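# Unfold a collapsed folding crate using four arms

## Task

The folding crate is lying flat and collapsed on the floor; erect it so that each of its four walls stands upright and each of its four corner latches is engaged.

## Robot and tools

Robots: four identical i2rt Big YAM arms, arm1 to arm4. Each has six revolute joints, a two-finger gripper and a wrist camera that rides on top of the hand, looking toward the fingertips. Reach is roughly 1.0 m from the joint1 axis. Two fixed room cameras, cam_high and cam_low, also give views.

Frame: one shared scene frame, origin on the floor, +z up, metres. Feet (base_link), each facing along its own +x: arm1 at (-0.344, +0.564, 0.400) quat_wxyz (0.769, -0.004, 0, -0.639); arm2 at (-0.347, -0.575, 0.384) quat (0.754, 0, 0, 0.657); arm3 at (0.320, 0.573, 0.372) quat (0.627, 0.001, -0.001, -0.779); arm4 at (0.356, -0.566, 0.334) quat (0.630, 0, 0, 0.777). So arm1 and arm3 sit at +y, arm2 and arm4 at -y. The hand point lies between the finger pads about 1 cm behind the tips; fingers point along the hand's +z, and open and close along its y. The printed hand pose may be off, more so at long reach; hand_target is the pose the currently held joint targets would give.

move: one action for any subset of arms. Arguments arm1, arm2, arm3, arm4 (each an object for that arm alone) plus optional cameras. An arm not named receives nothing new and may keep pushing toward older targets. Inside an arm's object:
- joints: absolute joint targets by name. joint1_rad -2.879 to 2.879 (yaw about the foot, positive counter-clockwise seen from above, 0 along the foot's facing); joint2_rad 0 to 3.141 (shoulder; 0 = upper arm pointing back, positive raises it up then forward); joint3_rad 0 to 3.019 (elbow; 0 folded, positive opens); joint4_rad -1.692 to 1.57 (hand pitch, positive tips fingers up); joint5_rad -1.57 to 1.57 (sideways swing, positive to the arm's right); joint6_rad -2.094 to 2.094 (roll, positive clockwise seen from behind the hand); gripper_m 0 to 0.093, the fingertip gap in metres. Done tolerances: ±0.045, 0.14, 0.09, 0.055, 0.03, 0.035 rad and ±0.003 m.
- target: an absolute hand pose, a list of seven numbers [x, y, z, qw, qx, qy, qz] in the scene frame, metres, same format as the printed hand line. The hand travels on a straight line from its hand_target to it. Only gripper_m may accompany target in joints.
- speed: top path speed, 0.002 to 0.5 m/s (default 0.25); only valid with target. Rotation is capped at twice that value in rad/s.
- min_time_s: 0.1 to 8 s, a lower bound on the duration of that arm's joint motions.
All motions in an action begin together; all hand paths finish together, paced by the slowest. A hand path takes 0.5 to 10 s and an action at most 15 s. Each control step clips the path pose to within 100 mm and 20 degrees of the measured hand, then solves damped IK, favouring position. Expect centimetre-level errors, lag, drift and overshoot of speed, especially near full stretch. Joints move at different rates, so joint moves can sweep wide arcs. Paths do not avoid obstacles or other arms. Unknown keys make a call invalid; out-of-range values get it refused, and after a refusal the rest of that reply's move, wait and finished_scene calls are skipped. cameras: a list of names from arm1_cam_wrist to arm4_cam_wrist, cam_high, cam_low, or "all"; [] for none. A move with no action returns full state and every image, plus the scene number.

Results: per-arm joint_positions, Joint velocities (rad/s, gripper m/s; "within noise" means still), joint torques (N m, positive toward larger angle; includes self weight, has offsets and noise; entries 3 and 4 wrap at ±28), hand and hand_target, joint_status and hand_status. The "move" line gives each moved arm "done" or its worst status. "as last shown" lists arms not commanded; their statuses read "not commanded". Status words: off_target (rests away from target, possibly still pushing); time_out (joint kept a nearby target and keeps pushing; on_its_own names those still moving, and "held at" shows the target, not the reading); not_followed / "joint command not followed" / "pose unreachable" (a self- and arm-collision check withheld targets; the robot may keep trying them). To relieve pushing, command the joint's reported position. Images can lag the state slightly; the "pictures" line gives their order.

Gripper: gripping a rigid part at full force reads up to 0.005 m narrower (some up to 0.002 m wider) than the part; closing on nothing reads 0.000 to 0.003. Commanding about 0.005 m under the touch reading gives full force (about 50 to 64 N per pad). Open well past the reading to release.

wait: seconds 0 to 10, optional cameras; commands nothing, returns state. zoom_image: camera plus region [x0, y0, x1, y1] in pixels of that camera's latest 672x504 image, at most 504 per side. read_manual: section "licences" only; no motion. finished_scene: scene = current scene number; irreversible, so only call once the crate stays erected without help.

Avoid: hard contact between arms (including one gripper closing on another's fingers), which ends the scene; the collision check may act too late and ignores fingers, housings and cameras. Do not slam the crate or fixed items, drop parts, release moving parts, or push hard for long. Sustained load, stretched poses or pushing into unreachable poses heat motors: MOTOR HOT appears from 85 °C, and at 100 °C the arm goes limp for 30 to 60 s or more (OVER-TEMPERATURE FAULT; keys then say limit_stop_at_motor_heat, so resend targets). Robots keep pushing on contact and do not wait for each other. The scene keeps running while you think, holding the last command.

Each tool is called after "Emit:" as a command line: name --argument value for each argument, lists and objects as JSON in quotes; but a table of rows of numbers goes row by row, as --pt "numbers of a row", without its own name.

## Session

Emit:
move

Emit:
zoom_image --camera "cam_high" --region '[240, 220, 440, 420]'

Scene clock: 0.00 s.
Joint torques (N m): no reading
Motor temperatures (°C): arm1=[27 28 28 26 23 23 25] | arm2=[23 24 24 24 27 26 24] | arm3=[26 25 26 23 25 23 27] | arm4=[24 26 26 29 26 25 26]
Heat: arm1: hottest joint2_rad 28 °C; arm2: hottest joint5_rad 27 °C; arm3: hottest gripper 27 °C; arm4: hottest joint4_rad 29 °C.
Joint velocities: within noise
arm1.joint_positions: joint1_rad=+0.789 joint2_rad=+0.609 joint3_rad=+1.408 joint4_rad=-1.451 joint5_rad=+0.217 joint6_rad=-0.687 gripper_m=+0.09396
arm1.joint_status: not commanded
arm1.hand: x=-0.1883 y=+0.4177 z=+0.9285 quat_wxyz=(-0.292, -0.006, -0.892, +0.344) (m; scene frame)
arm1.hand_target: x=-0.1903 y=+0.4192 z=+0.9383 quat_wxyz=(-0.301, -0.007, -0.887, +0.350) (m; scene frame)
arm1.hand_status: not commanded
arm2.joint_positions: joint1_rad=-0.187 joint2_rad=+0.597 joint3_rad=+1.311 joint4_rad=-1.291 joint5_rad=+0.240 joint6_rad=-0.242 gripper_m=+0.09396
arm2.joint_status: not commanded
arm2.hand: x=-0.2313 y=-0.3616 z=+0.9012 quat_wxyz=(-0.466, +0.549, -0.680, -0.136) (m; scene frame)
arm2.hand_target: x=-0.2318 y=-0.3633 z=+0.9149 quat_wxyz=(-0.477, +0.543, -0.676, -0.143) (m; scene frame)
arm2.hand_status: not commanded
arm3.joint_positions: joint1_rad=+0.868 joint2_rad=+0.636 joint3_rad=+1.401 joint4_rad=-1.459 joint5_rad=+0.267 joint6_rad=-0.464 gripper_m=+0.09396
arm3.joint_status: not commanded
arm3.hand: x=+0.4150 y=+0.3713 z=+0.8920 quat_wxyz=(-0.249, -0.258, -0.861, +0.361) (m; scene frame)
arm3.hand_target: x=+0.4139 y=+0.3728 z=+0.9011 quat_wxyz=(-0.257, -0.258, -0.856, +0.367) (m; scene frame)
arm3.hand_status: not commanded
arm4.joint_positions: joint1_rad=-0.127 joint2_rad=+0.607 joint3_rad=+1.357 joint4_rad=-1.287 joint5_rad=+0.181 joint6_rad=-0.762 gripper_m=+0.09396
arm4.joint_status: not commanded
arm4.hand: x=+0.3685 y=-0.3250 z=+0.8718 quat_wxyz=(-0.478, +0.793, -0.350, -0.141) (m; scene frame)
arm4.hand_target: x=+0.3687 y=-0.3277 z=+0.8812 quat_wxyz=(-0.487, +0.788, -0.349, -0.145) (m; scene frame)
arm4.hand_status: not commanded
pictures: arm1_cam_wrist, arm2_cam_wrist, arm3_cam_wrist, arm4_cam_wrist, cam_high, cam_low

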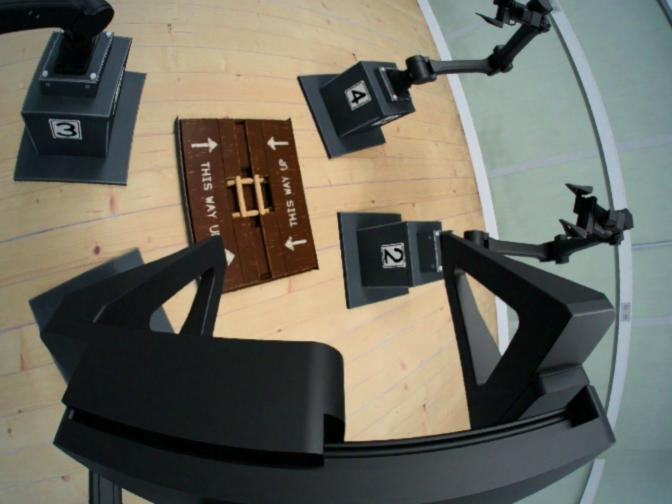

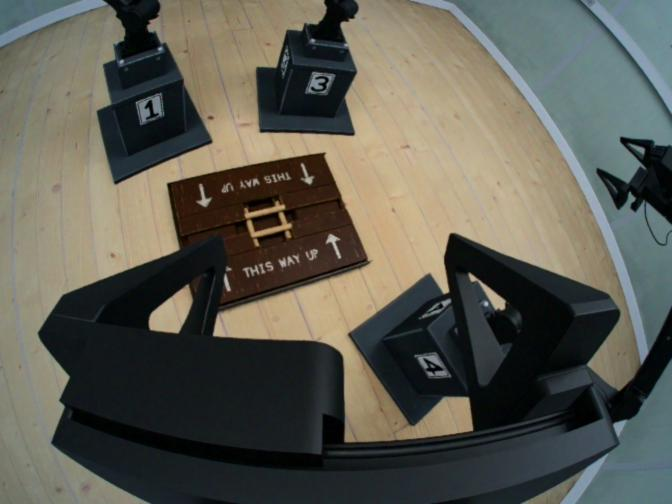

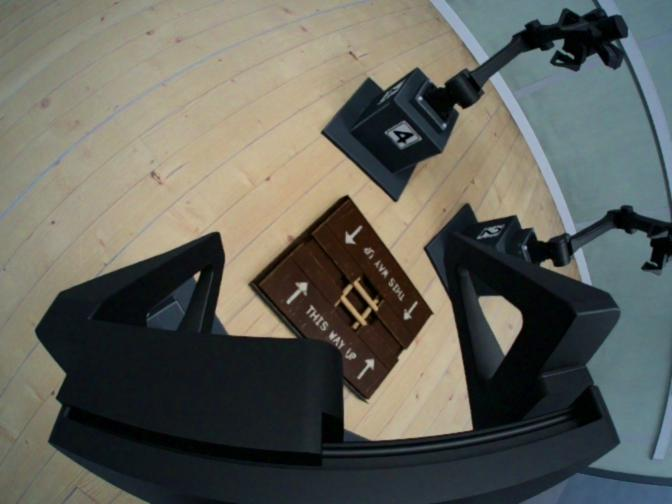

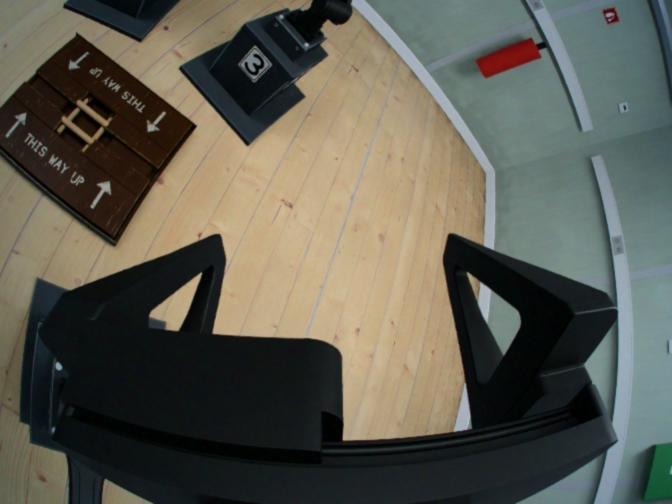

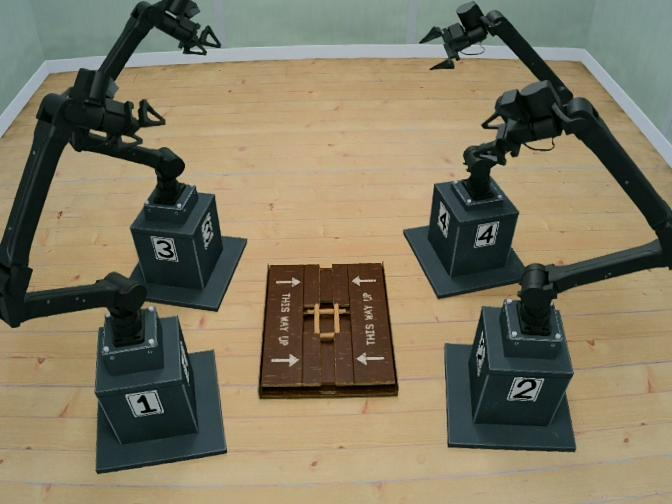

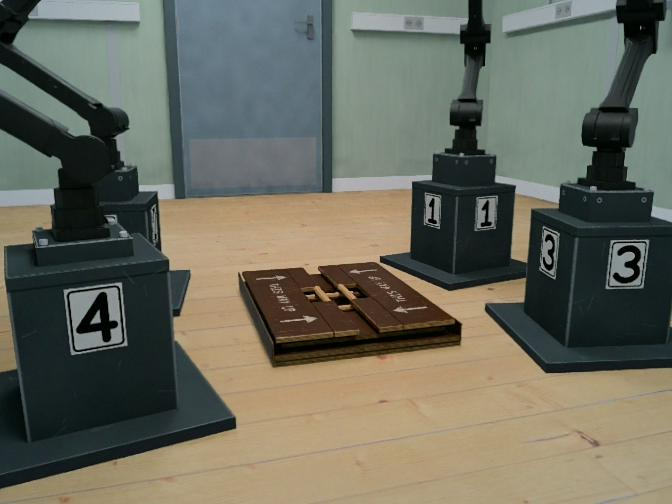

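Scaled by 2.520 from the camera's 672x504 image, which has a finer 960x720 frame.

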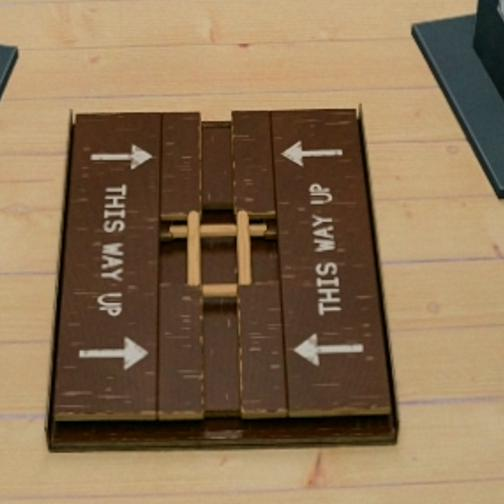

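Emit:
move --arm1 '{"joints": {"joint1_rad": 0.068, "joint2_rad": 1.492, "joint3_rad": 0.894, "joint4_rad": -0.972, "joint5_rad": 0, "joint6_rad": 0}, "min_time_s": 2.5}' --arm2 '{"joints": {"joint1_rad": -0.719, "joint2_rad": 1.655, "joint3_rad": 0.979, "joint4_rad": -0.895, "joint5_rad": 0, "joint6_rad": 0.69, "gripper_m": 0.045}, "min_time_s": 2.5}' --arm3 '{"joints": {"joint1_rad": -0.35, "joint2_rad": 2.43, "joint3_rad": 1.75, "joint4_rad": -0.93, "joint5_rad": 0, "joint6_rad": 0.975, "gripper_m": 0.045}, "min_time_s": 2.5}' --arm4 '{"joints": {"joint1_rad": 0.074, "joint2_rad": 1.414, "joint3_rad": 1.007, "joint4_rad": -1.164, "joint5_rad": 0, "joint6_rad": 0}, "min_time_s": 2.5}' --cameras '["arm2_cam_wrist", "arm3_cam_wrist", "cam_high"]'

Scene clock: 20.90 s.
Joint torques (N m): arm1=[-0.91 -12.16 6.84 1.03 0.09 0.19] | arm2=[-0.09 -14.39 6.26 0.68 -0.04 0.06] | arm3=[0.5 -19.9 7.91 0.4 0.1 0.17] | arm4=[2.2 -9.7 8.51 0.38 -0.15 0.29]
Motor temperatures (°C): arm1=[27 28 29 26 23 23 25] | arm2=[23 24 25 24 27 26 24] | arm3=[26 25 29 23 25 23 27] | arm4=[24 26 28 29 26 25 26]
Heat: arm1: hottest joint3_rad 29 °C; arm2: hottest joint5_rad 27 °C; arm3: hottest joint3_rad 29 °C; arm4: hottest joint4_rad 29 °C.
move: arm1 done; arm2 done; arm3 done; arm4 done
Joint velocities: within noise
arm1.joint_positions: joint1_rad=+0.082 joint2_rad=+1.497 joint3_rad=+0.894 joint4_rad=-0.982 joint5_rad=+0.000 joint6_rad=-0.011 gripper_m=+0.09396
arm1.joint_status: all done
arm1.hand: x=-0.2462 y=+0.2048 z=+0.4500 quat_wxyz=(+0.006, -0.603, -0.798, +0.000) (m; scene frame)
arm1.hand_target: x=-0.2473 y=+0.2029 z=+0.4478 quat_wxyz=(+0.004, -0.609, -0.793, +0.001) (m; scene frame)
arm1.hand_status: not commanded
arm2.joint_positions: joint1_rad=-0.710 joint2_rad=+1.666 joint3_rad=+0.970 joint4_rad=-0.906 joint5_rad=+0.004 joint6_rad=+0.682 gripper_m=+0.04513
arm2.joint_status: all done
arm2.hand: x=-0.0381 y=-0.3037 z=+0.3926 quat_wxyz=(+0.010, +0.021, -1.000, +0.011) (m; scene frame)
arm2.hand_target: x=-0.0316 y=-0.2994 z=+0.3956 quat_wxyz=(+0.003, +0.015, -1.000, +0.003) (m; scene frame)
arm2.hand_status: not commanded
arm3.joint_positions: joint1_rad=-0.362 joint2_rad=+2.433 joint3_rad=+1.713 joint4_rad=-0.939 joint5_rad=+0.003 joint6_rad=+0.966 gripper_m=+0.04513
arm3.joint_status: all done
arm3.hand: x=-0.0177 y=+0.0557 z=+0.1966 quat_wxyz=(+0.038, -0.999, -0.014, -0.025) (m; scene frame)
arm3.hand_target: x=-0.0210 y=+0.0362 z=+0.2012 quat_wxyz=(+0.021, -1.000, -0.015, -0.015) (m; scene frame)
arm3.hand_status: not commanded
arm4.joint_positions: joint1_rad=+0.062 joint2_rad=+1.416 joint3_rad=+1.014 joint4_rad=-1.174 joint5_rad=+0.002 joint6_rad=-0.018 gripper_m=+0.09396
arm4.joint_status: all done
arm4.hand: x=+0.2554 y=-0.1991 z=+0.4518 quat_wxyz=(+0.001, +0.801, -0.599, +0.003) (m; scene frame)
arm4.hand_target: x=+0.2526 y=-0.2004 z=+0.4460 quat_wxyz=(+0.004, +0.798, -0.603, +0.005) (m; scene frame)
arm4.hand_status: not commanded
pictures: arm2_cam_wrist, arm3_cam_wrist, cam_high

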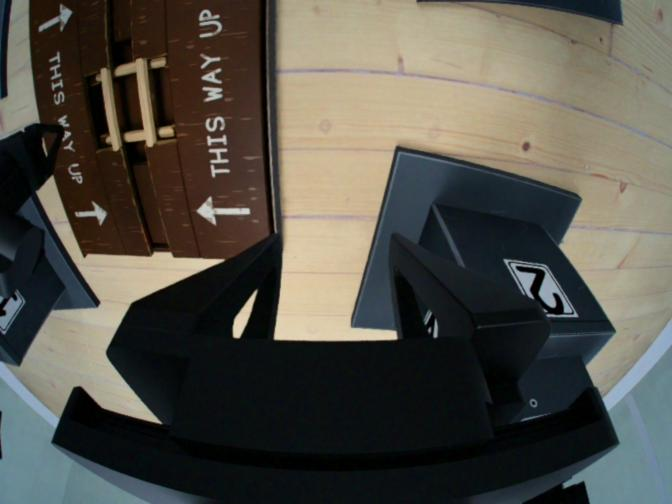

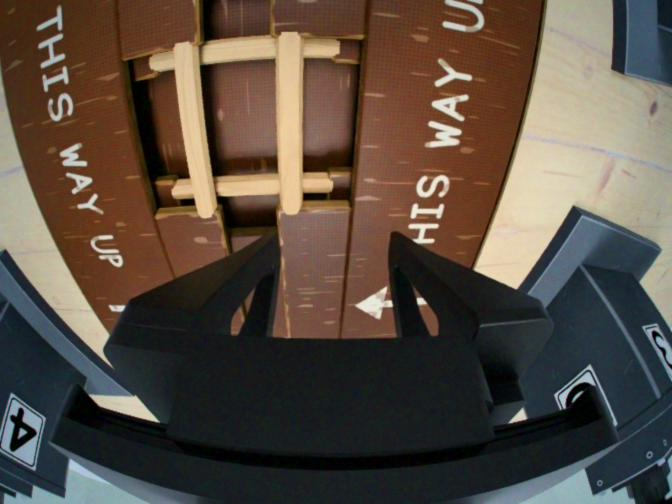

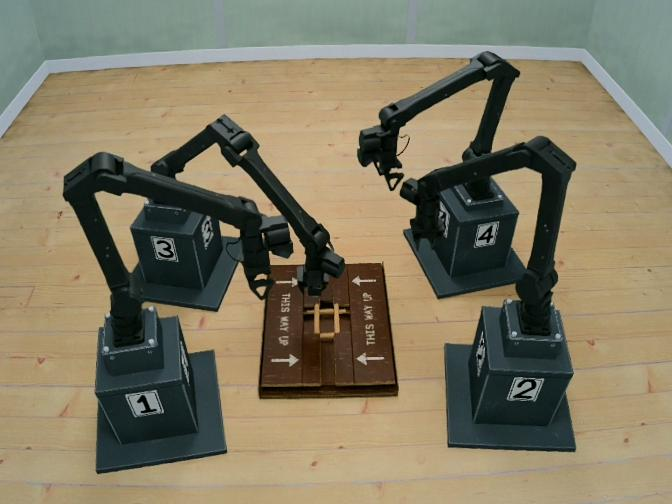

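Emit:
move --arm3 '{"target": [-0.032, 0.008, 0.113, -0.1305, 0.9914, 0.0086, -0.0011], "speed": 0.2, "joints": {"gripper_m": 0.04}}'

Emit:
move --arm3 '{"target": [-0.032, 0.0275, 0.040, -0.1305, 0.9914, 0.0086, -0.0011], "speed": 0.12}' --cameras '["arm3_cam_wrist", "cam_low"]'

Scene clock: 27.13 s.
Joint torques (N m): arm1=[-0.79 -12.57 6.82 1.03 0.12 0.18] | arm2=[-0.44 -14.39 6.26 0.69 -0.05 0.06] | arm3=[-0.32 -19.14 8.72 -0.54 0.4 0.19] | arm4=[2.26 -9.7 8.51 0.39 -0.16 0.28]
Motor temperatures (°C): arm1=[27 28 30 26 23 23 25] | arm2=[23 24 25 24 27 26 24] | arm3=[26 25 29 23 25 23 27] | arm4=[24 26 28 29 26 25 26]
Heat: arm1: hottest joint3_rad 30 °C; arm2: hottest joint5_rad 27 °C; arm3: hottest joint3_rad 29 °C; arm4: hottest joint4_rad 29 °C.
move: arm3 off_target
Joint velocities: within noise
arm1, arm2: as last shown
arm1.hand_target: x=-0.2474 y=+0.2029 z=+0.4478 quat_wxyz=(+0.004, -0.609, -0.793, +0.001) (m; scene frame)
arm3.joint_positions: joint1_rad=-0.324 joint2_rad=+2.765 joint3_rad=+2.173 joint4_rad=-1.192 joint5_rad=+0.132 joint6_rad=+1.040 gripper_m=+0.04013
arm3.joint_status: all done
arm3.hand: x=-0.0398 y=+0.0158 z=+0.1231 quat_wxyz=(+0.125, -0.992, -0.003, +0.001) (m; scene frame)
arm3.hand_target: x=-0.0376 y=+0.0108 z=+0.1122 quat_wxyz=(+0.127, -0.992, -0.003, +0.002) (m; scene frame)
arm3.hand_status: off_target (0.015 m and 0.9 deg from the pose sent, 0.097 m and 11.1 deg at the start)
arm4.joint_positions: joint1_rad=+0.057 joint2_rad=+1.416 joint3_rad=+1.014 joint4_rad=-1.174 joint5_rad=+0.002 joint6_rad=-0.018 gripper_m=+0.09396
arm4.joint_status: not commanded
arm4.hand: x=+0.2570 y=-0.1987 z=+0.4518 quat_wxyz=(+0.001, +0.800, -0.601, +0.003) (m; scene frame)
arm4.hand_target: x=+0.2543 y=-0.1999 z=+0.4460 quat_wxyz=(+0.004, +0.796, -0.605, +0.005) (m; scene frame)
arm4.hand_status: not commanded
pictures: none

Scene clock: 28.77 s.
Joint torques (N m): arm1=[-0.5 -12.57 6.57 0.96 0.09 0.18] | arm2=[-0.44 -14.33 6.23 0.69 -0.05 0.06] | arm3=[-0.62 -19.49 8.12 0.09 0.39 0] | arm4=[2.32 -9.7 8.51 0.39 -0.15 0.28]
Motor temperatures (°C): arm1=[27 28 30 26 23 23 25] | arm2=[23 25 25 24 27 26 24] | arm3=[26 25 29 23 25 23 27] | arm4=[24 26 28 29 26 25 26]
Heat: arm1: hottest joint3_rad 30 °C; arm2: hottest joint5_rad 27 °C; arm3: hottest joint3_rad 29 °C; arm4: hottest joint4_rad 29 °C.
move: arm3 off_target
Joint velocities: within noise
arm1, arm2, arm4: as last shown
arm3.joint_positions: joint1_rad=-0.320 joint2_rad=+2.880 joint3_rad=+2.191 joint4_rad=-1.120 joint5_rad=+0.135 joint6_rad=+1.040 gripper_m=+0.04013
arm3.joint_status: not commanded
arm3.hand: x=-0.0272 y=+0.0336 z=+0.0511 quat_wxyz=(+0.136, -0.991, -0.006, -0.004) (m; scene frame)
arm3.hand_target: x=-0.0297 y=+0.0273 z=+0.0409 quat_wxyz=(+0.130, -0.991, -0.010, +0.001) (m; scene frame)
arm3.hand_status: off_target (0.014 m and 0.9 deg from the pose sent, 0.084 m and 0.9 deg at the start)
pictures: arm3_cam_wrist, cam_low

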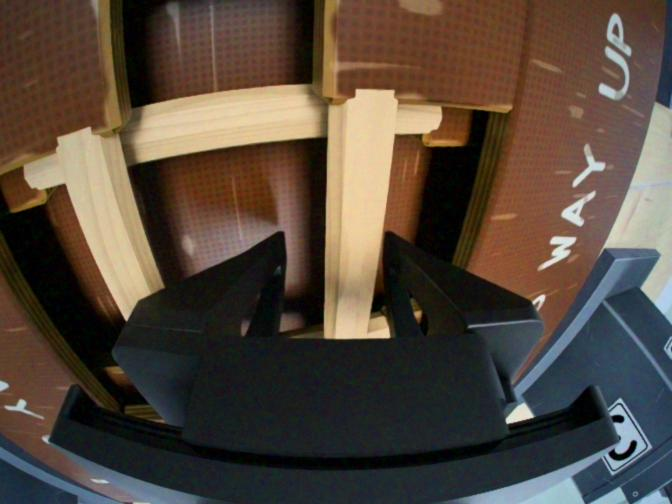

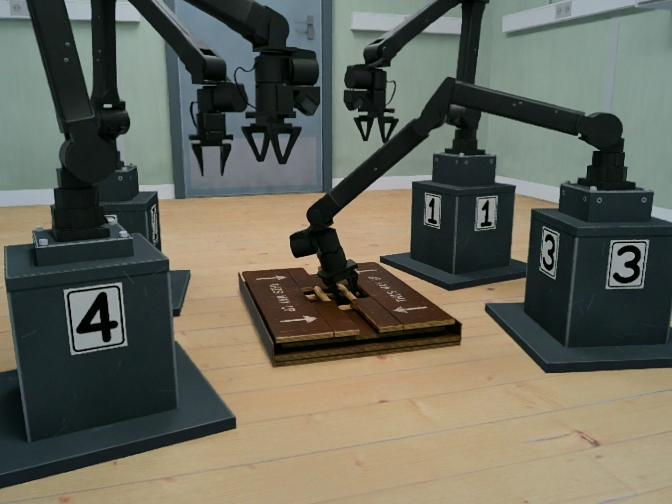

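Emit:
move --arm3 '{"target": [-0.032, 0.0345, 0.040, -0.1305, 0.9914, 0.0086, -0.0011], "speed": 0.1, "joints": {"gripper_m": 0.034}}'

Emit:
move --arm3 '{"joints": {"gripper_m": 0.006}}' --cameras '["arm3_cam_wrist"]'

Scene clock: 31.03 s.
Joint torques (N m): arm1=[-1.03 -12.75 6.68 1.06 0.09 0.16] | arm2=[-0.38 -14.33 6.27 0.69 -0.05 0.06] | arm3=[-0.97 -20.84 5.79 0.17 0.43 -0.01] | arm4=[2.32 -9.7 8.5 0.39 -0.15 0.28]
Motor temperatures (°C): arm1=[27 28 30 26 23 23 25] | arm2=[23 25 25 24 27 26 24] | arm3=[26 26 29 23 25 23 27] | arm4=[24 26 28 29 26 25 26]
Heat: arm1: hottest joint3_rad 30 °C; arm2: hottest joint5_rad 27 °C; arm3: hottest joint3_rad 29 °C; arm4: hottest joint4_rad 29 °C.
move: arm3 off_target
Joint velocities: within noise
arm1, arm2, arm4: as last shown
arm3.joint_positions: joint1_rad=-0.324 joint2_rad=+2.880 joint3_rad=+2.191 joint4_rad=-1.103 joint5_rad=+0.137 joint6_rad=+1.036 gripper_m=+0.03413
arm3.joint_status: all done
arm3.hand: x=-0.0312 y=+0.0314 z=+0.0502 quat_wxyz=(+0.129, -0.992, -0.005, +0.001) (m; scene frame)
arm3.hand_target: x=-0.0336 y=+0.0357 z=+0.0401 quat_wxyz=(+0.130, -0.991, -0.007, +0.001) (m; scene frame)
arm3.hand_status: off_target (0.011 m and 0.4 deg from the pose sent, 0.012 m and 0.9 deg at the start)
pictures: none

Scene clock: 31.63 s.
Joint torques (N m): arm1=[-0.21 -12.63 6.86 0.96 0.1 0.2] | arm2=[-0.44 -14.39 6.24 0.69 -0.05 0.06] | arm3=[-1.26 -20.66 5.56 1.03 0.06 -0.13] | arm4=[2.32 -9.76 8.51 0.39 -0.16 0.28]
Motor temperatures (°C): arm1=[27 28 30 26 23 23 25] | arm2=[23 25 25 24 27 26 24] | arm3=[26 26 29 23 25 23 27] | arm4=[24 26 29 29 26 25 26]
Heat: arm1: hottest joint3_rad 30 °C; arm2: hottest joint5_rad 27 °C; arm3: hottest joint3_rad 29 °C; arm4: hottest joint3_rad 29 °C.
move: arm3 off_target
Joint velocities: within noise
arm1, arm2, arm4: as last shown
arm3.joint_positions: joint1_rad=-0.325 joint2_rad=+2.880 joint3_rad=+2.190 joint4_rad=-1.130 joint5_rad=+0.155 joint6_rad=+1.058 gripper_m=+0.01566
arm3.joint_status: gripper_m off_target (ended at +0.01570, target +0.00600)
arm3.hand: x=-0.0310 y=+0.0397 z=+0.0519 quat_wxyz=(+0.146, -0.989, +0.004, +0.003) (m; scene frame)
arm3.hand_target: x=-0.0326 y=+0.0386 z=+0.0405 quat_wxyz=(+0.137, -0.991, -0.004, +0.002) (m; scene frame)
arm3.hand_status: not commanded
pictures: arm3_cam_wrist

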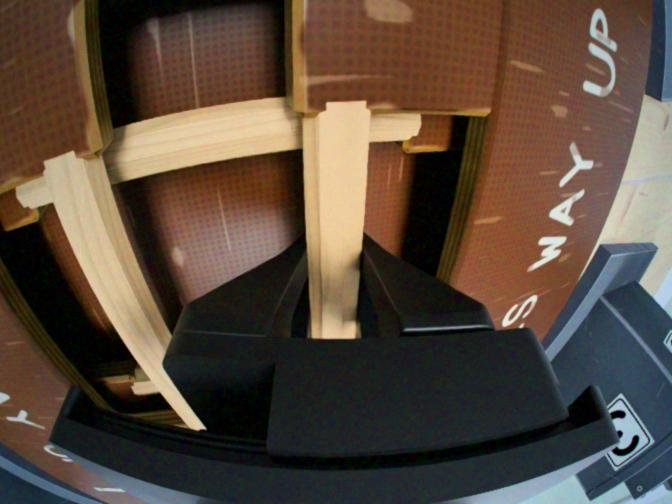

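Emit:
move --arm3 '{"target": [-0.033, 0.050, 0.137, -0.0262, 0.9996, 0.0087, -0.0002], "speed": 0.15}'

Emit:
move --arm3 '{"target": [-0.034, 0.0855, 0.190, 0.1045, 0.9945, 0.0087, 0.0009], "speed": 0.15}' --cameras '["arm3_cam_wrist"]'

Scene clock: 36.53 s.
Joint torques (N m): arm1=[-0.44 -12.86 6.8 0.99 0.15 0.15] | arm2=[-0.44 -14.39 6.24 0.66 -0.05 0.07] | arm3=[-1.2 -24.7 3.06 -1.21 0.25 -0.22] | arm4=[2.32 -9.76 8.51 0.39 -0.15 0.28]
Motor temperatures (°C): arm1=[27 28 30 26 23 23 25] | arm2=[23 25 25 24 27 26 24] | arm3=[26 27 29 23 25 23 27] | arm4=[24 26 29 29 26 25 26]
Heat: arm1: hottest joint3_rad 30 °C; arm2: hottest joint5_rad 27 °C; arm3: hottest joint3_rad 29 °C; arm4: hottest joint3_rad 29 °C.
move: arm3 off_target
Joint velocities: within noise
arm1, arm2, arm4: as last shown
arm3.joint_positions: joint1_rad=-0.363 joint2_rad=+2.605 joint3_rad=+1.786 joint4_rad=-0.779 joint5_rad=+0.020 joint6_rad=+0.997 gripper_m=+0.01566
arm3.joint_status: not commanded
arm3.hand: x=-0.0303 y=+0.0432 z=+0.1092 quat_wxyz=(+0.017, -1.000, +0.002, +0.000) (m; scene frame)
arm3.hand_target: x=-0.0333 y=+0.0460 z=+0.1354 quat_wxyz=(+0.019, -1.000, -0.008, -0.001) (m; scene frame)
arm3.hand_status: off_target (0.029 m and 1.6 deg from the pose sent, 0.086 m and 13.9 deg at the start)
pictures: none

Scene clock: 38.07 s.
Joint torques (N m): arm1=[-0.67 -12.98 6.75 1.11 0.08 0.22] | arm2=[-0.44 -14.27 6.24 0.69 -0.05 0.07] | arm3=[-1.79 -21.77 2.33 -0.65 0.45 -0.29] | arm4=[2.32 -9.7 8.51 0.38 -0.15 0.28]
Motor temperatures (°C): arm1=[27 29 30 26 23 23 25] | arm2=[23 25 25 24 27 26 24] | arm3=[26 27 29 23 25 23 27] | arm4=[24 26 29 29 26 25 26]
Heat: arm1: hottest joint3_rad 30 °C; arm2: hottest joint5_rad 27 °C; arm3: hottest joint3_rad 29 °C; arm4: hottest joint3_rad 29 °C.
move: arm3 off_target
Joint velocities: within noise
arm1, arm2, arm4: as last shown
arm3.joint_positions: joint1_rad=-0.434 joint2_rad=+2.363 joint3_rad=+1.437 joint4_rad=-0.463 joint5_rad=-0.139 joint6_rad=+0.932 gripper_m=+0.01566
arm3.joint_status: not commanded
arm3.hand: x=-0.0309 y=+0.0710 z=+0.1709 quat_wxyz=(-0.114, -0.993, -0.001, -0.003) (m; scene frame)
arm3.hand_target: x=-0.0340 y=+0.0838 z=+0.1900 quat_wxyz=(-0.105, -0.994, -0.009, -0.001) (m; scene frame)
arm3.hand_status: off_target (0.024 m and 1.4 deg from the pose sent, 0.091 m and 14.0 deg at the start)
pictures: arm3_cam_wrist

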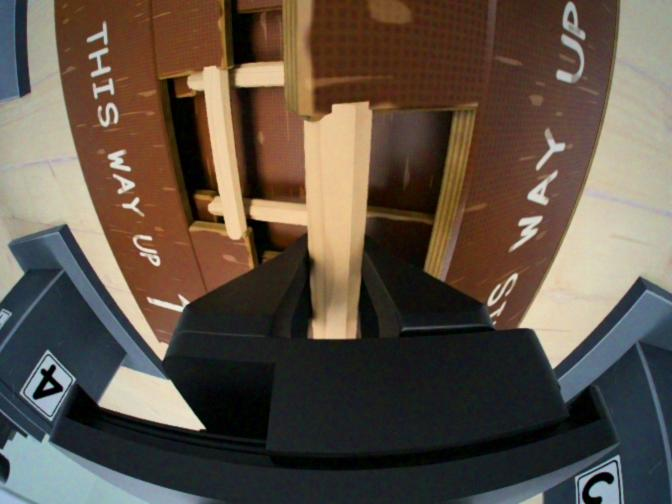

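Emit:
move --arm3 '{"target": [-0.035, 0.139, 0.228, 0.2334, 0.9723, 0.0085, 0.0020], "speed": 0.15}'

Emit:
move --arm3 '{"target": [-0.036, 0.189, 0.246, 0.3256, 0.9455, 0.0082, 0.0028], "speed": 0.15}' --arm2 '{"target": [-0.022, -0.004, 0.135, 0.0011, -0.0086, 0.9914, -0.1305], "speed": 0.25, "joints": {"gripper_m": 0.04}}' --cameras '["arm2_cam_wrist", "arm3_cam_wrist"]'

Scene clock: 42.10 s.
Joint torques (N m): arm1=[-0.03 -12.75 6.82 1.11 0.1 0.16] | arm2=[-0.44 -14.33 6.26 0.69 -0.05 0.06] | arm3=[-1.96 -19.96 1.61 -0.08 0.34 -0.35] | arm4=[2.26 -9.7 8.5 0.38 -0.16 0.28]
Motor temperatures (°C): arm1=[27 29 30 26 23 23 25] | arm2=[23 25 26 24 27 26 24] | arm3=[26 27 29 23 25 23 28] | arm4=[24 26 29 29 26 25 26]
Heat: arm1: hottest joint3_rad 30 °C; arm2: hottest joint5_rad 27 °C; arm3: hottest joint3_rad 29 °C; arm4: hottest joint3_rad 29 °C.
move: arm3 off_target
Joint velocities: within noise
arm1, arm2, arm4: as last shown
arm3.joint_positions: joint1_rad=-0.543 joint2_rad=+2.190 joint3_rad=+1.142 joint4_rad=-0.164 joint5_rad=-0.342 joint6_rad=+0.860 gripper_m=+0.01573
arm3.joint_status: not commanded
arm3.hand: x=-0.0302 y=+0.1189 z=+0.2164 quat_wxyz=(-0.243, -0.970, -0.007, -0.008) (m; scene frame)
arm3.hand_target: x=-0.0305 y=+0.1351 z=+0.2274 quat_wxyz=(-0.234, -0.972, -0.013, -0.004) (m; scene frame)
arm3.hand_status: off_target (0.024 m and 1.3 deg from the pose sent, 0.089 m and 13.9 deg at the start)
pictures: none

Scene clock: 44.77 s.
Joint torques (N m): arm1=[-0.73 -12.69 6.8 1.13 0.1 0.16] | arm2=[-0.21 -25.82 8.2 -0.53 0.31 0.1] | arm3=[-3.19 -17.44 1.16 0.59 0.32 -0.29] | arm4=[2.26 -9.7 8.5 0.39 -0.15 0.28]
Motor temperatures (°C): arm1=[27 29 30 26 23 23 25] | arm2=[23 25 26 24 27 26 24] | arm3=[26 27 29 23 25 23 28] | arm4=[24 26 29 29 26 25 26]
Heat: arm1: hottest joint3_rad 30 °C; arm2: hottest joint5_rad 27 °C; arm3: hottest joint3_rad 29 °C; arm4: hottest joint3_rad 29 °C.
move: arm2 off_target; arm3 off_target
Joint velocities: within noise
arm1.joint_positions: joint1_rad=+0.082 joint2_rad=+1.497 joint3_rad=+0.894 joint4_rad=-0.982 joint5_rad=+0.000 joint6_rad=-0.011 gripper_m=+0.09396
arm1.joint_status: not commanded
arm1.hand: x=-0.2462 y=+0.2048 z=+0.4500 quat_wxyz=(+0.006, -0.603, -0.798, +0.000) (m; scene frame)
arm1.hand_target: x=-0.2474 y=+0.2029 z=+0.4478 quat_wxyz=(+0.004, -0.609, -0.793, +0.001) (m; scene frame)
arm1.hand_status: not commanded
arm2.joint_positions: joint1_rad=-0.348 joint2_rad=+2.749 joint3_rad=+2.110 joint4_rad=-1.176 joint5_rad=+0.125 joint6_rad=+1.076 gripper_m=+0.04013
arm2.joint_status: all done
arm2.hand: x=-0.0266 y=-0.0150 z=+0.1298 quat_wxyz=(+0.002, +0.013, -0.991, +0.136) (m; scene frame)
arm2.hand_target: x=-0.0199 y=-0.0058 z=+0.1333 quat_wxyz=(-0.004, +0.007, -0.992, +0.129) (m; scene frame)
arm2.hand_status: off_target (0.013 m and 0.9 deg from the pose sent, 0.396 m and 13.8 deg at the start)
arm3.joint_positions: joint1_rad=-0.663 joint2_rad=+2.114 joint3_rad=+0.960 joint4_rad=+0.034 joint5_rad=-0.528 joint6_rad=+0.789 gripper_m=+0.01586
arm3.joint_status: not commanded
arm3.hand: x=-0.0297 y=+0.1694 z=+0.2384 quat_wxyz=(-0.333, -0.943, -0.012, -0.014) (m; scene frame)
arm3.hand_target: x=-0.0355 y=+0.1880 z=+0.2456 quat_wxyz=(-0.326, -0.945, -0.008, -0.004) (m; scene frame)
arm3.hand_status: off_target (0.022 m and 1.6 deg from the pose sent, 0.076 m and 9.9 deg at the start)
arm4: as last shown
pictures: arm2_cam_wrist, arm3_cam_wrist

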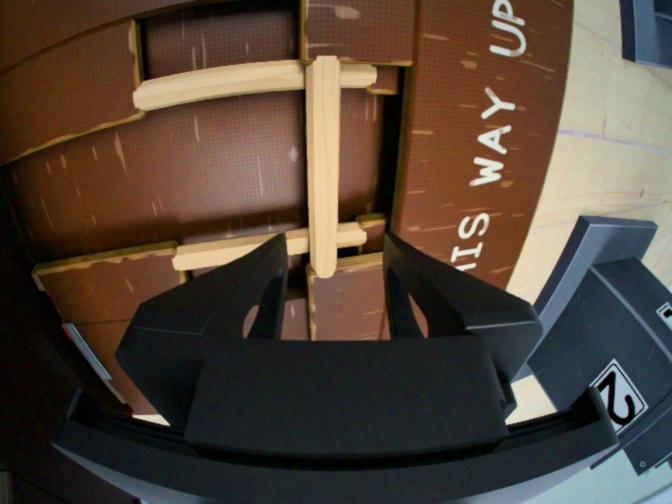

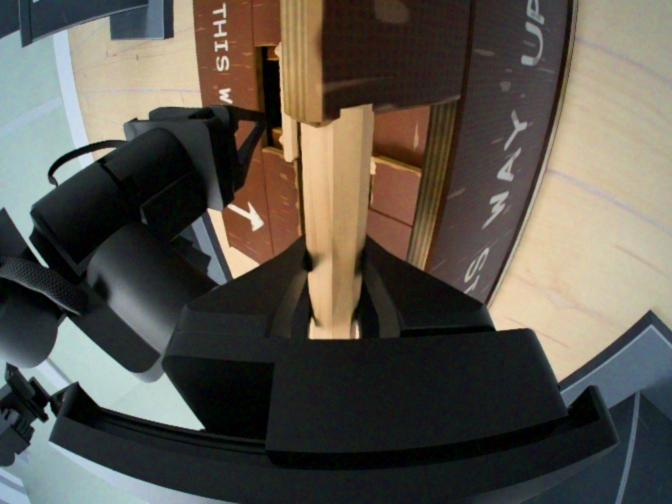

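Emit:
move --arm3 '{"target": [-0.037, 0.250, 0.249, 0.3827, 0.9239, 0.0080, 0.0033], "speed": 0.1}' --arm2 '{"target": [-0.024, -0.019, 0.054, 0.0011, -0.0086, 0.9914, -0.1305], "speed": 0.12, "joints": {"gripper_m": 0.036}}' --cameras '["arm2_cam_wrist", "cam_low"]'

Scene clock: 47.80 s.
Joint torques (N m): arm1=[-0.09 -13.1 6.86 1.03 0.06 0.16] | arm2=[-0.62 -26.17 7.57 0.14 0.2 0] | arm3=[-6.71 -16.26 -0.46 0.91 -0.53 -0.59] | arm4=[2.26 -9.7 8.51 0.39 -0.15 0.28]
Motor temperatures (°C): arm1=[27 29 31 26 23 23 25] | arm2=[23 26 26 24 27 26 24] | arm3=[26 27 28 23 25 23 28] | arm4=[24 26 29 29 26 25 26]
Heat: arm1: hottest joint3_rad 31 °C; arm2: hottest joint5_rad 27 °C; arm3: hottest joint3_rad 28 °C; arm4: hottest joint3_rad 29 °C.
move: arm2 off_target; arm3 off_target
Joint velocities: within noise
arm1: as last shown
arm2.joint_positions: joint1_rad=-0.347 joint2_rad=+2.895 joint3_rad=+2.159 joint4_rad=-1.108 joint5_rad=+0.125 joint6_rad=+1.076 gripper_m=+0.03614
arm2.joint_status: all done
arm2.hand: x=-0.0378 y=-0.0344 z=+0.0476 quat_wxyz=(+0.009, +0.014, -0.989, +0.149) (m; scene frame)
arm2.hand_target: x=-0.0257 y=-0.0201 z=+0.0540 quat_wxyz=(-0.001, +0.010, -0.991, +0.131) (m; scene frame)
arm2.hand_status: off_target (0.022 m and 2.5 deg from the pose sent, 0.076 m and 0.9 deg at the start)
arm3.joint_positions: joint1_rad=-0.762 joint2_rad=+2.096 joint3_rad=+0.861 joint4_rad=+0.138 joint5_rad=-0.652 joint6_rad=+0.716 gripper_m=+0.01587
arm3.joint_status: not commanded
arm3.hand: x=-0.0298 y=+0.2106 z=+0.2450 quat_wxyz=(-0.382, -0.924, -0.018, -0.014) (m; scene frame)
arm3.hand_target: x=-0.0395 y=+0.2454 z=+0.2486 quat_wxyz=(-0.381, -0.925, -0.007, -0.001) (m; scene frame)
arm3.hand_status: off_target (0.040 m and 1.7 deg from the pose sent, 0.082 m and 6.2 deg at the start)
arm4.joint_positions: joint1_rad=+0.057 joint2_rad=+1.416 joint3_rad=+1.014 joint4_rad=-1.174 joint5_rad=+0.002 joint6_rad=-0.018 gripper_m=+0.09396
arm4.joint_status: not commanded
arm4.hand: x=+0.2570 y=-0.1987 z=+0.4518 quat_wxyz=(+0.001, +0.800, -0.601, +0.003) (m; scene frame)
arm4.hand_target: x=+0.2543 y=-0.1999 z=+0.4460 quat_wxyz=(+0.004, +0.796, -0.605, +0.005) (m; scene frame)
arm4.hand_status: not commanded
pictures: arm2_cam_wrist, cam_low

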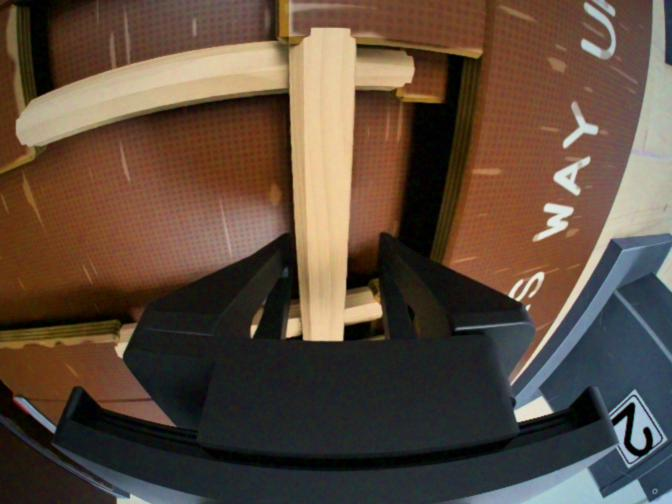

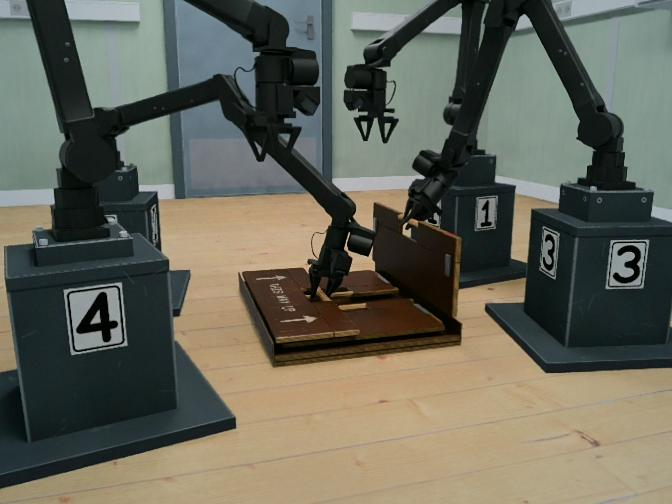

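Emit:
move --arm2 '{"target": [-0.021, -0.0145, 0.053, 0.0011, -0.0086, 0.9914, -0.1305], "speed": 0.1, "joints": {"gripper_m": 0.006}}' --cameras '["arm2_cam_wrist"]'

Scene clock: 50.17 s.
Joint torques (N m): arm1=[-0.85 -13.33 6.76 1.11 0.11 0.14] | arm2=[-0.85 -25.93 8.32 -0.28 0.24 -0.1] | arm3=[-7.12 -16.26 -0.38 0.99 -0.49 -0.57] | arm4=[2.26 -9.7 8.51 0.39 -0.15 0.28]
Motor temperatures (°C): arm1=[27 29 31 26 23 23 25] | arm2=[23 26 26 24 27 26 24] | arm3=[26 27 28 23 26 23 28] | arm4=[24 26 29 29 26 25 26]
Heat: arm1: hottest joint3_rad 31 °C; arm2: hottest joint5_rad 27 °C; arm3: hottest joint3_rad 28 °C; arm4: hottest joint3_rad 29 °C.
move: arm2 off_target
Joint velocities: within noise
arm1, arm3, arm4: as last shown
arm2.joint_positions: joint1_rad=-0.344 joint2_rad=+2.909 joint3_rad=+2.190 joint4_rad=-1.125 joint5_rad=+0.123 joint6_rad=+1.094 gripper_m=+0.01682
arm2.joint_status: gripper_m off_target (ended at +0.01685, target +0.00600)
arm2.hand: x=-0.0376 y=-0.0293 z=+0.0471 quat_wxyz=(+0.008, +0.007, -0.989, +0.149) (m; scene frame)
arm2.hand_target: x=-0.0238 y=-0.0151 z=+0.0542 quat_wxyz=(+0.000, +0.005, -0.991, +0.133) (m; scene frame)
arm2.hand_status: off_target (0.023 m and 2.4 deg from the pose sent, 0.027 m and 2.5 deg at the start)
pictures: arm2_cam_wrist

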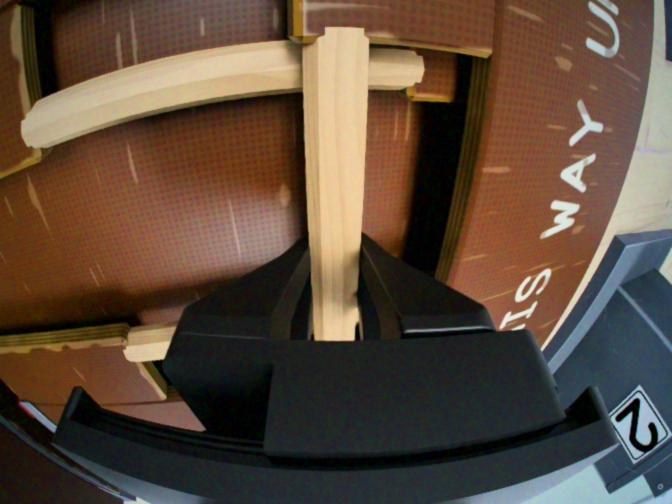

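Emit:
move --arm2 '{"target": [-0.022, -0.042, 0.135, 0.0002, -0.0087, 0.9996, -0.0262], "speed": 0.15}' --arm3 '{"target": [-0.037, 0.240, 0.249, 0.3827, 0.9239, 0.0080, 0.0033], "speed": 0.1}'

Emit:
move --arm2 '{"target": [-0.023, -0.078, 0.188, -0.0009, -0.0087, 0.9945, 0.1045], "speed": 0.15}'

Emit:
move --arm2 '{"target": [-0.025, -0.131, 0.230, -0.0020, -0.0085, 0.9723, 0.2334], "speed": 0.15}' --cameras '["cam_high"]'

Scene clock: 63.33 s.
Joint torques (N m): arm1=[-0.97 -13.16 6.69 1.02 0.1 0.16] | arm2=[-2.02 -29.63 3.41 -0.96 0.51 -0.37] | arm3=[-5.48 -15.74 -0.16 1.14 -0.49 -0.42] | arm4=[2.2 -9.7 8.5 0.39 -0.16 0.28]
Motor temperatures (°C): arm1=[27 29 31 26 23 23 25] | arm2=[23 27 26 24 27 26 25] | arm3=[26 27 28 23 26 24 28] | arm4=[24 26 29 29 26 25 26]
Heat: arm1: hottest joint3_rad 31 °C; arm2: hottest joint2_rad 27 °C; arm3: hottest joint3_rad 28 °C; arm4: hottest joint3_rad 29 °C.
move: arm2 off_target; arm3 off_target
Joint velocities: within noise
arm1, arm4: as last shown
arm2.joint_positions: joint1_rad=-0.378 joint2_rad=+2.630 joint3_rad=+1.765 joint4_rad=-0.751 joint5_rad=+0.016 joint6_rad=+1.044 gripper_m=+0.01683
arm2.joint_status: not commanded
arm2.hand: x=-0.0380 y=-0.0351 z=+0.1028 quat_wxyz=(+0.004, +0.007, -1.000, +0.023) (m; scene frame)
arm2.hand_target: x=-0.0221 y=-0.0386 z=+0.1329 quat_wxyz=(-0.002, +0.010, -1.000, +0.022) (m; scene frame)
arm2.hand_status: off_target (0.037 m and 0.6 deg from the pose sent, 0.090 m and 14.1 deg at the start)
arm3.joint_positions: joint1_rad=-0.762 joint2_rad=+2.096 joint3_rad=+0.858 joint4_rad=+0.146 joint5_rad=-0.653 joint6_rad=+0.716 gripper_m=+0.01587
arm3.joint_status: not commanded
arm3.hand: x=-0.0294 y=+0.2106 z=+0.2452 quat_wxyz=(-0.384, -0.923, -0.019, -0.013) (m; scene frame)
arm3.hand_target: x=-0.0349 y=+0.2389 z=+0.2479 quat_wxyz=(-0.382, -0.924, -0.007, -0.004) (m; scene frame)
arm3.hand_status: off_target (0.031 m and 1.7 deg from the pose sent, 0.031 m and 1.7 deg at the start)
pictures: none

Scene clock: 64.90 s.
Joint torques (N m): arm1=[-0.62 -12.57 6.69 0.95 0.11 0.18] | arm2=[-2.67 -26.7 2.69 -0.53 0.58 -0.43] | arm3=[-5.48 -15.5 -0.05 1.13 -0.49 -0.37] | arm4=[2.32 -9.7 8.51 0.38 -0.16 0.28]
Motor temperatures (°C): arm1=[27 29 31 26 23 23 25] | arm2=[23 27 26 24 27 26 25] | arm3=[26 27 28 23 26 24 28] | arm4=[24 26 29 29 26 25 26]
Heat: arm1: hottest joint3_rad 31 °C; arm2: hottest joint2_rad 27 °C; arm3: hottest joint3_rad 28 °C; arm4: hottest joint3_rad 29 °C.
move: arm2 off_target
Joint velocities: within noise
arm1, arm3, arm4: as last shown
arm2.joint_positions: joint1_rad=-0.447 joint2_rad=+2.384 joint3_rad=+1.398 joint4_rad=-0.415 joint5_rad=-0.139 joint6_rad=+0.985 gripper_m=+0.01683
arm2.joint_status: not commanded
arm2.hand: x=-0.0381 y=-0.0643 z=+0.1644 quat_wxyz=(+0.011, +0.007, -0.994, -0.109) (m; scene frame)
arm2.hand_target: x=-0.0229 y=-0.0771 z=+0.1869 quat_wxyz=(+0.002, +0.008, -0.994, -0.105) (m; scene frame)
arm2.hand_status: off_target (0.031 m and 1.2 deg from the pose sent, 0.097 m and 14.7 deg at the start)
pictures: none

Scene clock: 66.47 s.
Joint torques (N m): arm1=[-0.67 -12.86 6.78 1.02 0.11 0.23] | arm2=[-2.73 -23.47 2.15 0.01 0.57 -0.44] | arm3=[-5.48 -16.15 -0.09 1.1 -0.46 -0.36] | arm4=[2.26 -9.7 8.51 0.39 -0.16 0.28]
Motor temperatures (°C): arm1=[27 29 31 26 23 23 25] | arm2=[23 27 26 24 27 26 25] | arm3=[26 27 28 23 26 24 28] | arm4=[24 26 29 29 26 25 26]
Heat: arm1: hottest joint3_rad 31 °C; arm2: hottest joint2_rad 27 °C; arm3: hottest joint3_rad 28 °C; arm4: hottest joint3_rad 29 °C.
move: arm2 off_target
Joint velocities: within noise
arm1, arm3, arm4: as last shown
arm2.joint_positions: joint1_rad=-0.554 joint2_rad=+2.205 joint3_rad=+1.085 joint4_rad=-0.096 joint5_rad=-0.329 joint6_rad=+0.920 gripper_m=+0.01690
arm2.joint_status: not commanded
arm2.hand: x=-0.0390 y=-0.1150 z=+0.2123 quat_wxyz=(+0.018, +0.010, -0.971, -0.237) (m; scene frame)
arm2.hand_target: x=-0.0256 y=-0.1291 z=+0.2298 quat_wxyz=(+0.003, +0.009, -0.972, -0.234) (m; scene frame)
arm2.hand_status: off_target (0.028 m and 1.8 deg from the pose sent, 0.094 m and 14.5 deg at the start)
pictures: cam_high

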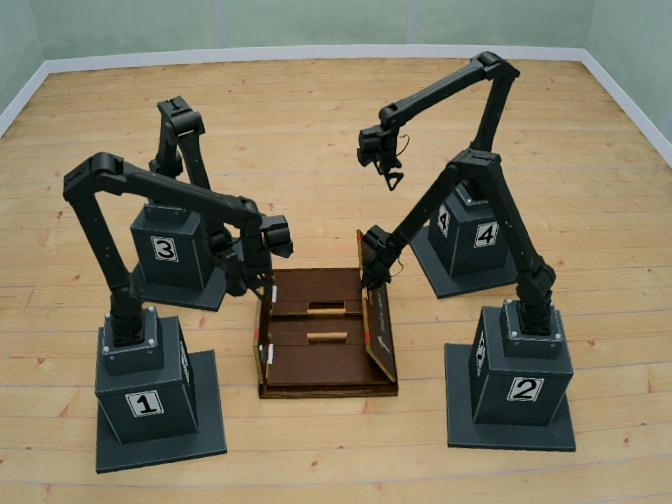

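Emit:
move --arm2 '{"target": [-0.028, -0.243, 0.252, -0.0033, -0.0080, 0.9239, 0.3827], "speed": 0.15}' --arm1 '{"target": [-0.038, -0.011, 0.150, -0.1217, 0.6902, 0.7024, -0.1238], "speed": 0.3, "joints": {"gripper_m": 0.04}}' --cameras '["cam_high", "arm1_cam_wrist"]'

Scene clock: 72.30 s.
Joint torques (N m): arm1=[-0.21 -25.35 9.1 -0.27 0.5 0.21] | arm2=[-7.53 -19.72 -0.73 1.07 -0.93 -0.73] | arm3=[-5.3 -14.97 -0.1 1.13 -0.51 -0.37] | arm4=[2.26 -9.7 8.51 0.38 -0.15 0.28]
Motor temperatures (°C): arm1=[27 29 31 26 23 23 25] | arm2=[23 28 26 24 27 26 25] | arm3=[26 27 27 23 26 24 28] | arm4=[24 26 29 29 26 25 26]
Heat: arm1: hottest joint3_rad 31 °C; arm2: hottest joint2_rad 28 °C; arm3: hottest gripper 28 °C; arm4: hottest joint3_rad 29 °C.
move: arm1 done; arm2 off_target
Joint velocities: within noise
arm1.joint_positions: joint1_rad=+0.382 joint2_rad=+2.697 joint3_rad=+2.002 joint4_rad=-1.071 joint5_rad=+0.289 joint6_rad=+0.568 gripper_m=+0.04006
arm1.joint_status: all done
arm1.hand: x=-0.0442 y=-0.0033 z=+0.1527 quat_wxyz=(+0.125, -0.687, -0.705, +0.123) (m; scene frame)
arm1.hand_target: x=-0.0384 y=-0.0091 z=+0.1477 quat_wxyz=(+0.121, -0.690, -0.702, +0.126) (m; scene frame)
arm1.hand_status: done (0.010 m and 0.7 deg from the pose sent, 0.424 m and 24.5 deg at the start)
arm2.joint_positions: joint1_rad=-0.763 joint2_rad=+2.125 joint3_rad=+0.788 joint4_rad=+0.269 joint5_rad=-0.614 joint6_rad=+0.794 gripper_m=+0.01710
arm2.joint_status: not commanded
arm2.hand: x=-0.0398 y=-0.2034 z=+0.2401 quat_wxyz=(+0.019, +0.019, -0.926, -0.376) (m; scene frame)
arm2.hand_target: x=-0.0249 y=-0.2375 z=+0.2508 quat_wxyz=(+0.000, +0.007, -0.925, -0.381) (m; scene frame)
arm2.hand_status: off_target (0.043 m and 2.4 deg from the pose sent, 0.134 m and 17.7 deg at the start)
arm3, arm4: as last shown
arm3.hand_target: x=-0.0349 y=+0.2390 z=+0.2479 quat_wxyz=(-0.382, -0.924, -0.007, -0.004) (m; scene frame)
pictures: arm1_cam_wrist, cam_high

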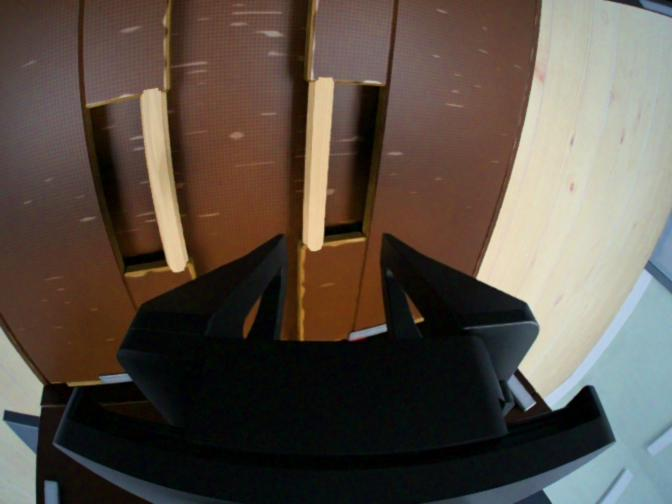

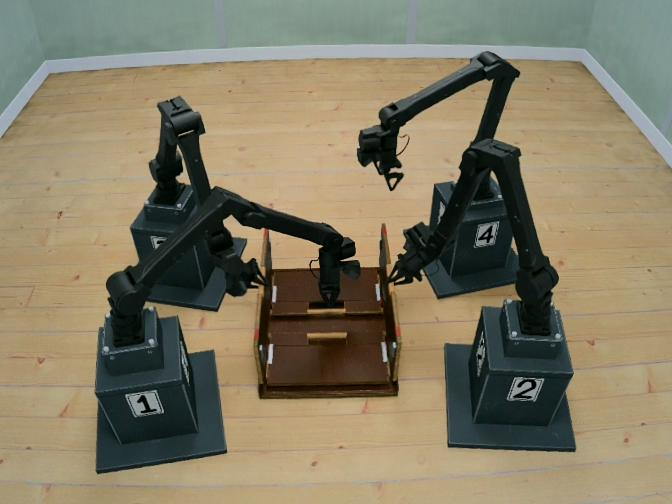

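Emit:
move --arm1 '{"target": [-0.075, -0.011, 0.032, -0.1217, 0.6902, 0.7024, -0.1238], "speed": 0.15, "joints": {"gripper_m": 0.036}}' --cameras '["arm1_cam_wrist"]'

Scene clock: 78.83 s.
Joint torques (N m): arm1=[-0.97 -26.64 8.1 0.28 0.52 -0.02] | arm2=[-7.47 -19.72 -0.72 1.09 -0.93 -0.73] | arm3=[-5.36 -16.44 -0.13 1.07 -0.45 -0.42] | arm4=[2.26 -9.76 8.51 0.38 -0.15 0.28]
Motor temperatures (°C): arm1=[27 30 31 26 23 23 25] | arm2=[23 27 25 24 27 26 25] | arm3=[26 27 27 23 26 24 28] | arm4=[24 27 30 29 26 25 26]
Heat: arm1: hottest joint3_rad 31 °C; arm2: hottest joint2_rad 27 °C; arm3: hottest gripper 28 °C; arm4: hottest joint3_rad 30 °C.
move: arm1 off_target
Joint velocities: within noise
arm1.joint_positions: joint1_rad=+0.346 joint2_rad=+2.915 joint3_rad=+2.100 joint4_rad=-0.950 joint5_rad=+0.293 joint6_rad=+0.542 gripper_m=+0.03607
arm1.joint_status: all done
arm1.hand: x=-0.0755 y=+0.0002 z=+0.0371 quat_wxyz=(+0.129, -0.690, -0.702, +0.121) (m; scene frame)
arm1.hand_target: x=-0.0751 y=-0.0105 z=+0.0334 quat_wxyz=(+0.120, -0.690, -0.703, +0.124) (m; scene frame)
arm1.hand_status: off_target (0.012 m and 0.8 deg from the pose sent, 0.125 m and 0.7 deg at the start)
arm2, arm3, arm4: as last shown
pictures: arm1_cam_wrist

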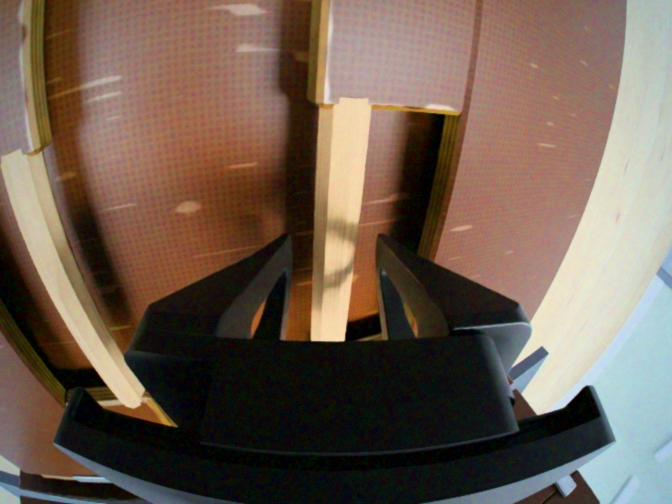

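Emit:
move --arm1 '{"target": [-0.076, -0.011, 0.028, -0.1217, 0.6902, 0.7024, -0.1238], "speed": 0.1}'

Emit:
move --arm1 '{"joints": {"gripper_m": 0.005}}' --cameras '["arm1_cam_wrist"]'

Scene clock: 81.37 s.
Joint torques (N m): arm1=[-0.91 -25.7 8.13 0.36 0.5 0.01] | arm2=[-7.59 -19.72 -0.72 1.07 -0.93 -0.73] | arm3=[-4.89 -15.91 -0.05 1.03 -0.48 -0.4] | arm4=[2.26 -9.7 8.51 0.38 -0.15 0.28]
Motor temperatures (°C): arm1=[27 31 31 26 23 23 25] | arm2=[24 27 25 24 27 26 25] | arm3=[26 27 27 23 26 24 28] | arm4=[24 27 30 29 26 25 26]
Heat: arm1: hottest joint2_rad 31 °C; arm2: hottest joint2_rad 27 °C; arm3: hottest gripper 28 °C; arm4: hottest joint3_rad 30 °C.
move: arm1 off_target
Joint velocities: within noise
arm1.joint_positions: joint1_rad=+0.344 joint2_rad=+2.923 joint3_rad=+2.109 joint4_rad=-0.954 joint5_rad=+0.293 joint6_rad=+0.542 gripper_m=+0.03607
arm1.joint_status: not commanded
arm1.hand: x=-0.0765 y=-0.0001 z=+0.0347 quat_wxyz=(+0.130, -0.691, -0.701, +0.121) (m; scene frame)
arm1.hand_target: x=-0.0779 y=-0.0091 z=+0.0278 quat_wxyz=(+0.124, -0.690, -0.702, +0.123) (m; scene frame)
arm1.hand_status: off_target (0.013 m and 1.0 deg from the pose sent, 0.014 m and 0.8 deg at the start)
arm2, arm3, arm4: as last shown
pictures: none

Scene clock: 81.93 s.
Joint torques (N m): arm1=[-1.38 -26.7 8.17 0.32 0.43 -0.04] | arm2=[-7.47 -19.72 -0.72 1.09 -0.93 -0.73] | arm3=[-5.54 -15.79 -0.21 1.09 -0.47 -0.4] | arm4=[2.26 -9.7 8.51 0.39 -0.15 0.28]
Motor temperatures (°C): arm1=[27 31 31 26 23 23 25] | arm2=[24 27 25 24 27 26 25] | arm3=[26 27 27 23 26 24 28] | arm4=[24 27 30 29 26 25 26]
Heat: arm1: hottest joint2_rad 31 °C; arm2: hottest joint2_rad 27 °C; arm3: hottest gripper 28 °C; arm4: hottest joint3_rad 30 °C.
move: arm1 off_target
Joint velocities: within noise
arm1.joint_positions: joint1_rad=+0.344 joint2_rad=+2.923 joint3_rad=+2.111 joint4_rad=-0.956 joint5_rad=+0.297 joint6_rad=+0.552 gripper_m=+0.01594
arm1.joint_status: gripper_m off_target (ended at +0.01597, target +0.00500)
arm1.hand: x=-0.0767 y=-0.0007 z=+0.0353 quat_wxyz=(+0.130, -0.694, -0.697, +0.123) (m; scene frame)
arm1.hand_target: x=-0.0776 y=-0.0092 z=+0.0281 quat_wxyz=(+0.124, -0.693, -0.699, +0.123) (m; scene frame)
arm1.hand_status: not commanded
arm2, arm3: as last shown
arm4.joint_positions: joint1_rad=+0.057 joint2_rad=+1.416 joint3_rad=+1.014 joint4_rad=-1.174 joint5_rad=+0.002 joint6_rad=-0.018 gripper_m=+0.09396
arm4.joint_status: not commanded
arm4.hand: x=+0.2570 y=-0.1987 z=+0.4518 quat_wxyz=(+0.001, +0.800, -0.601, +0.003) (m; scene frame)
arm4.hand_target: x=+0.2543 y=-0.1999 z=+0.4460 quat_wxyz=(+0.004, +0.796, -0.605, +0.005) (m; scene frame)
arm4.hand_status: not commanded
pictures: arm1_cam_wrist

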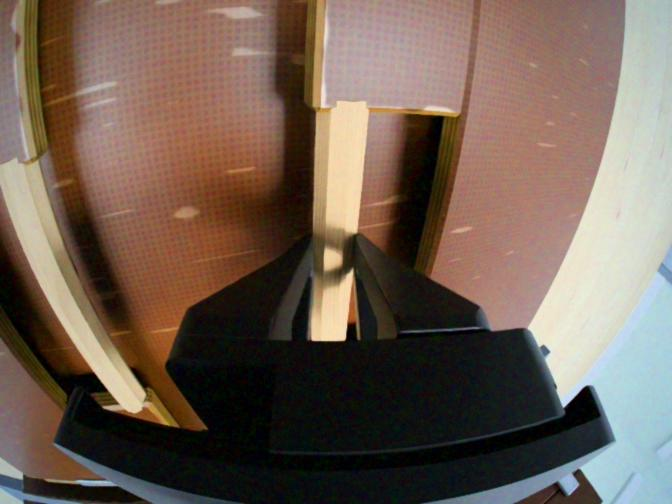

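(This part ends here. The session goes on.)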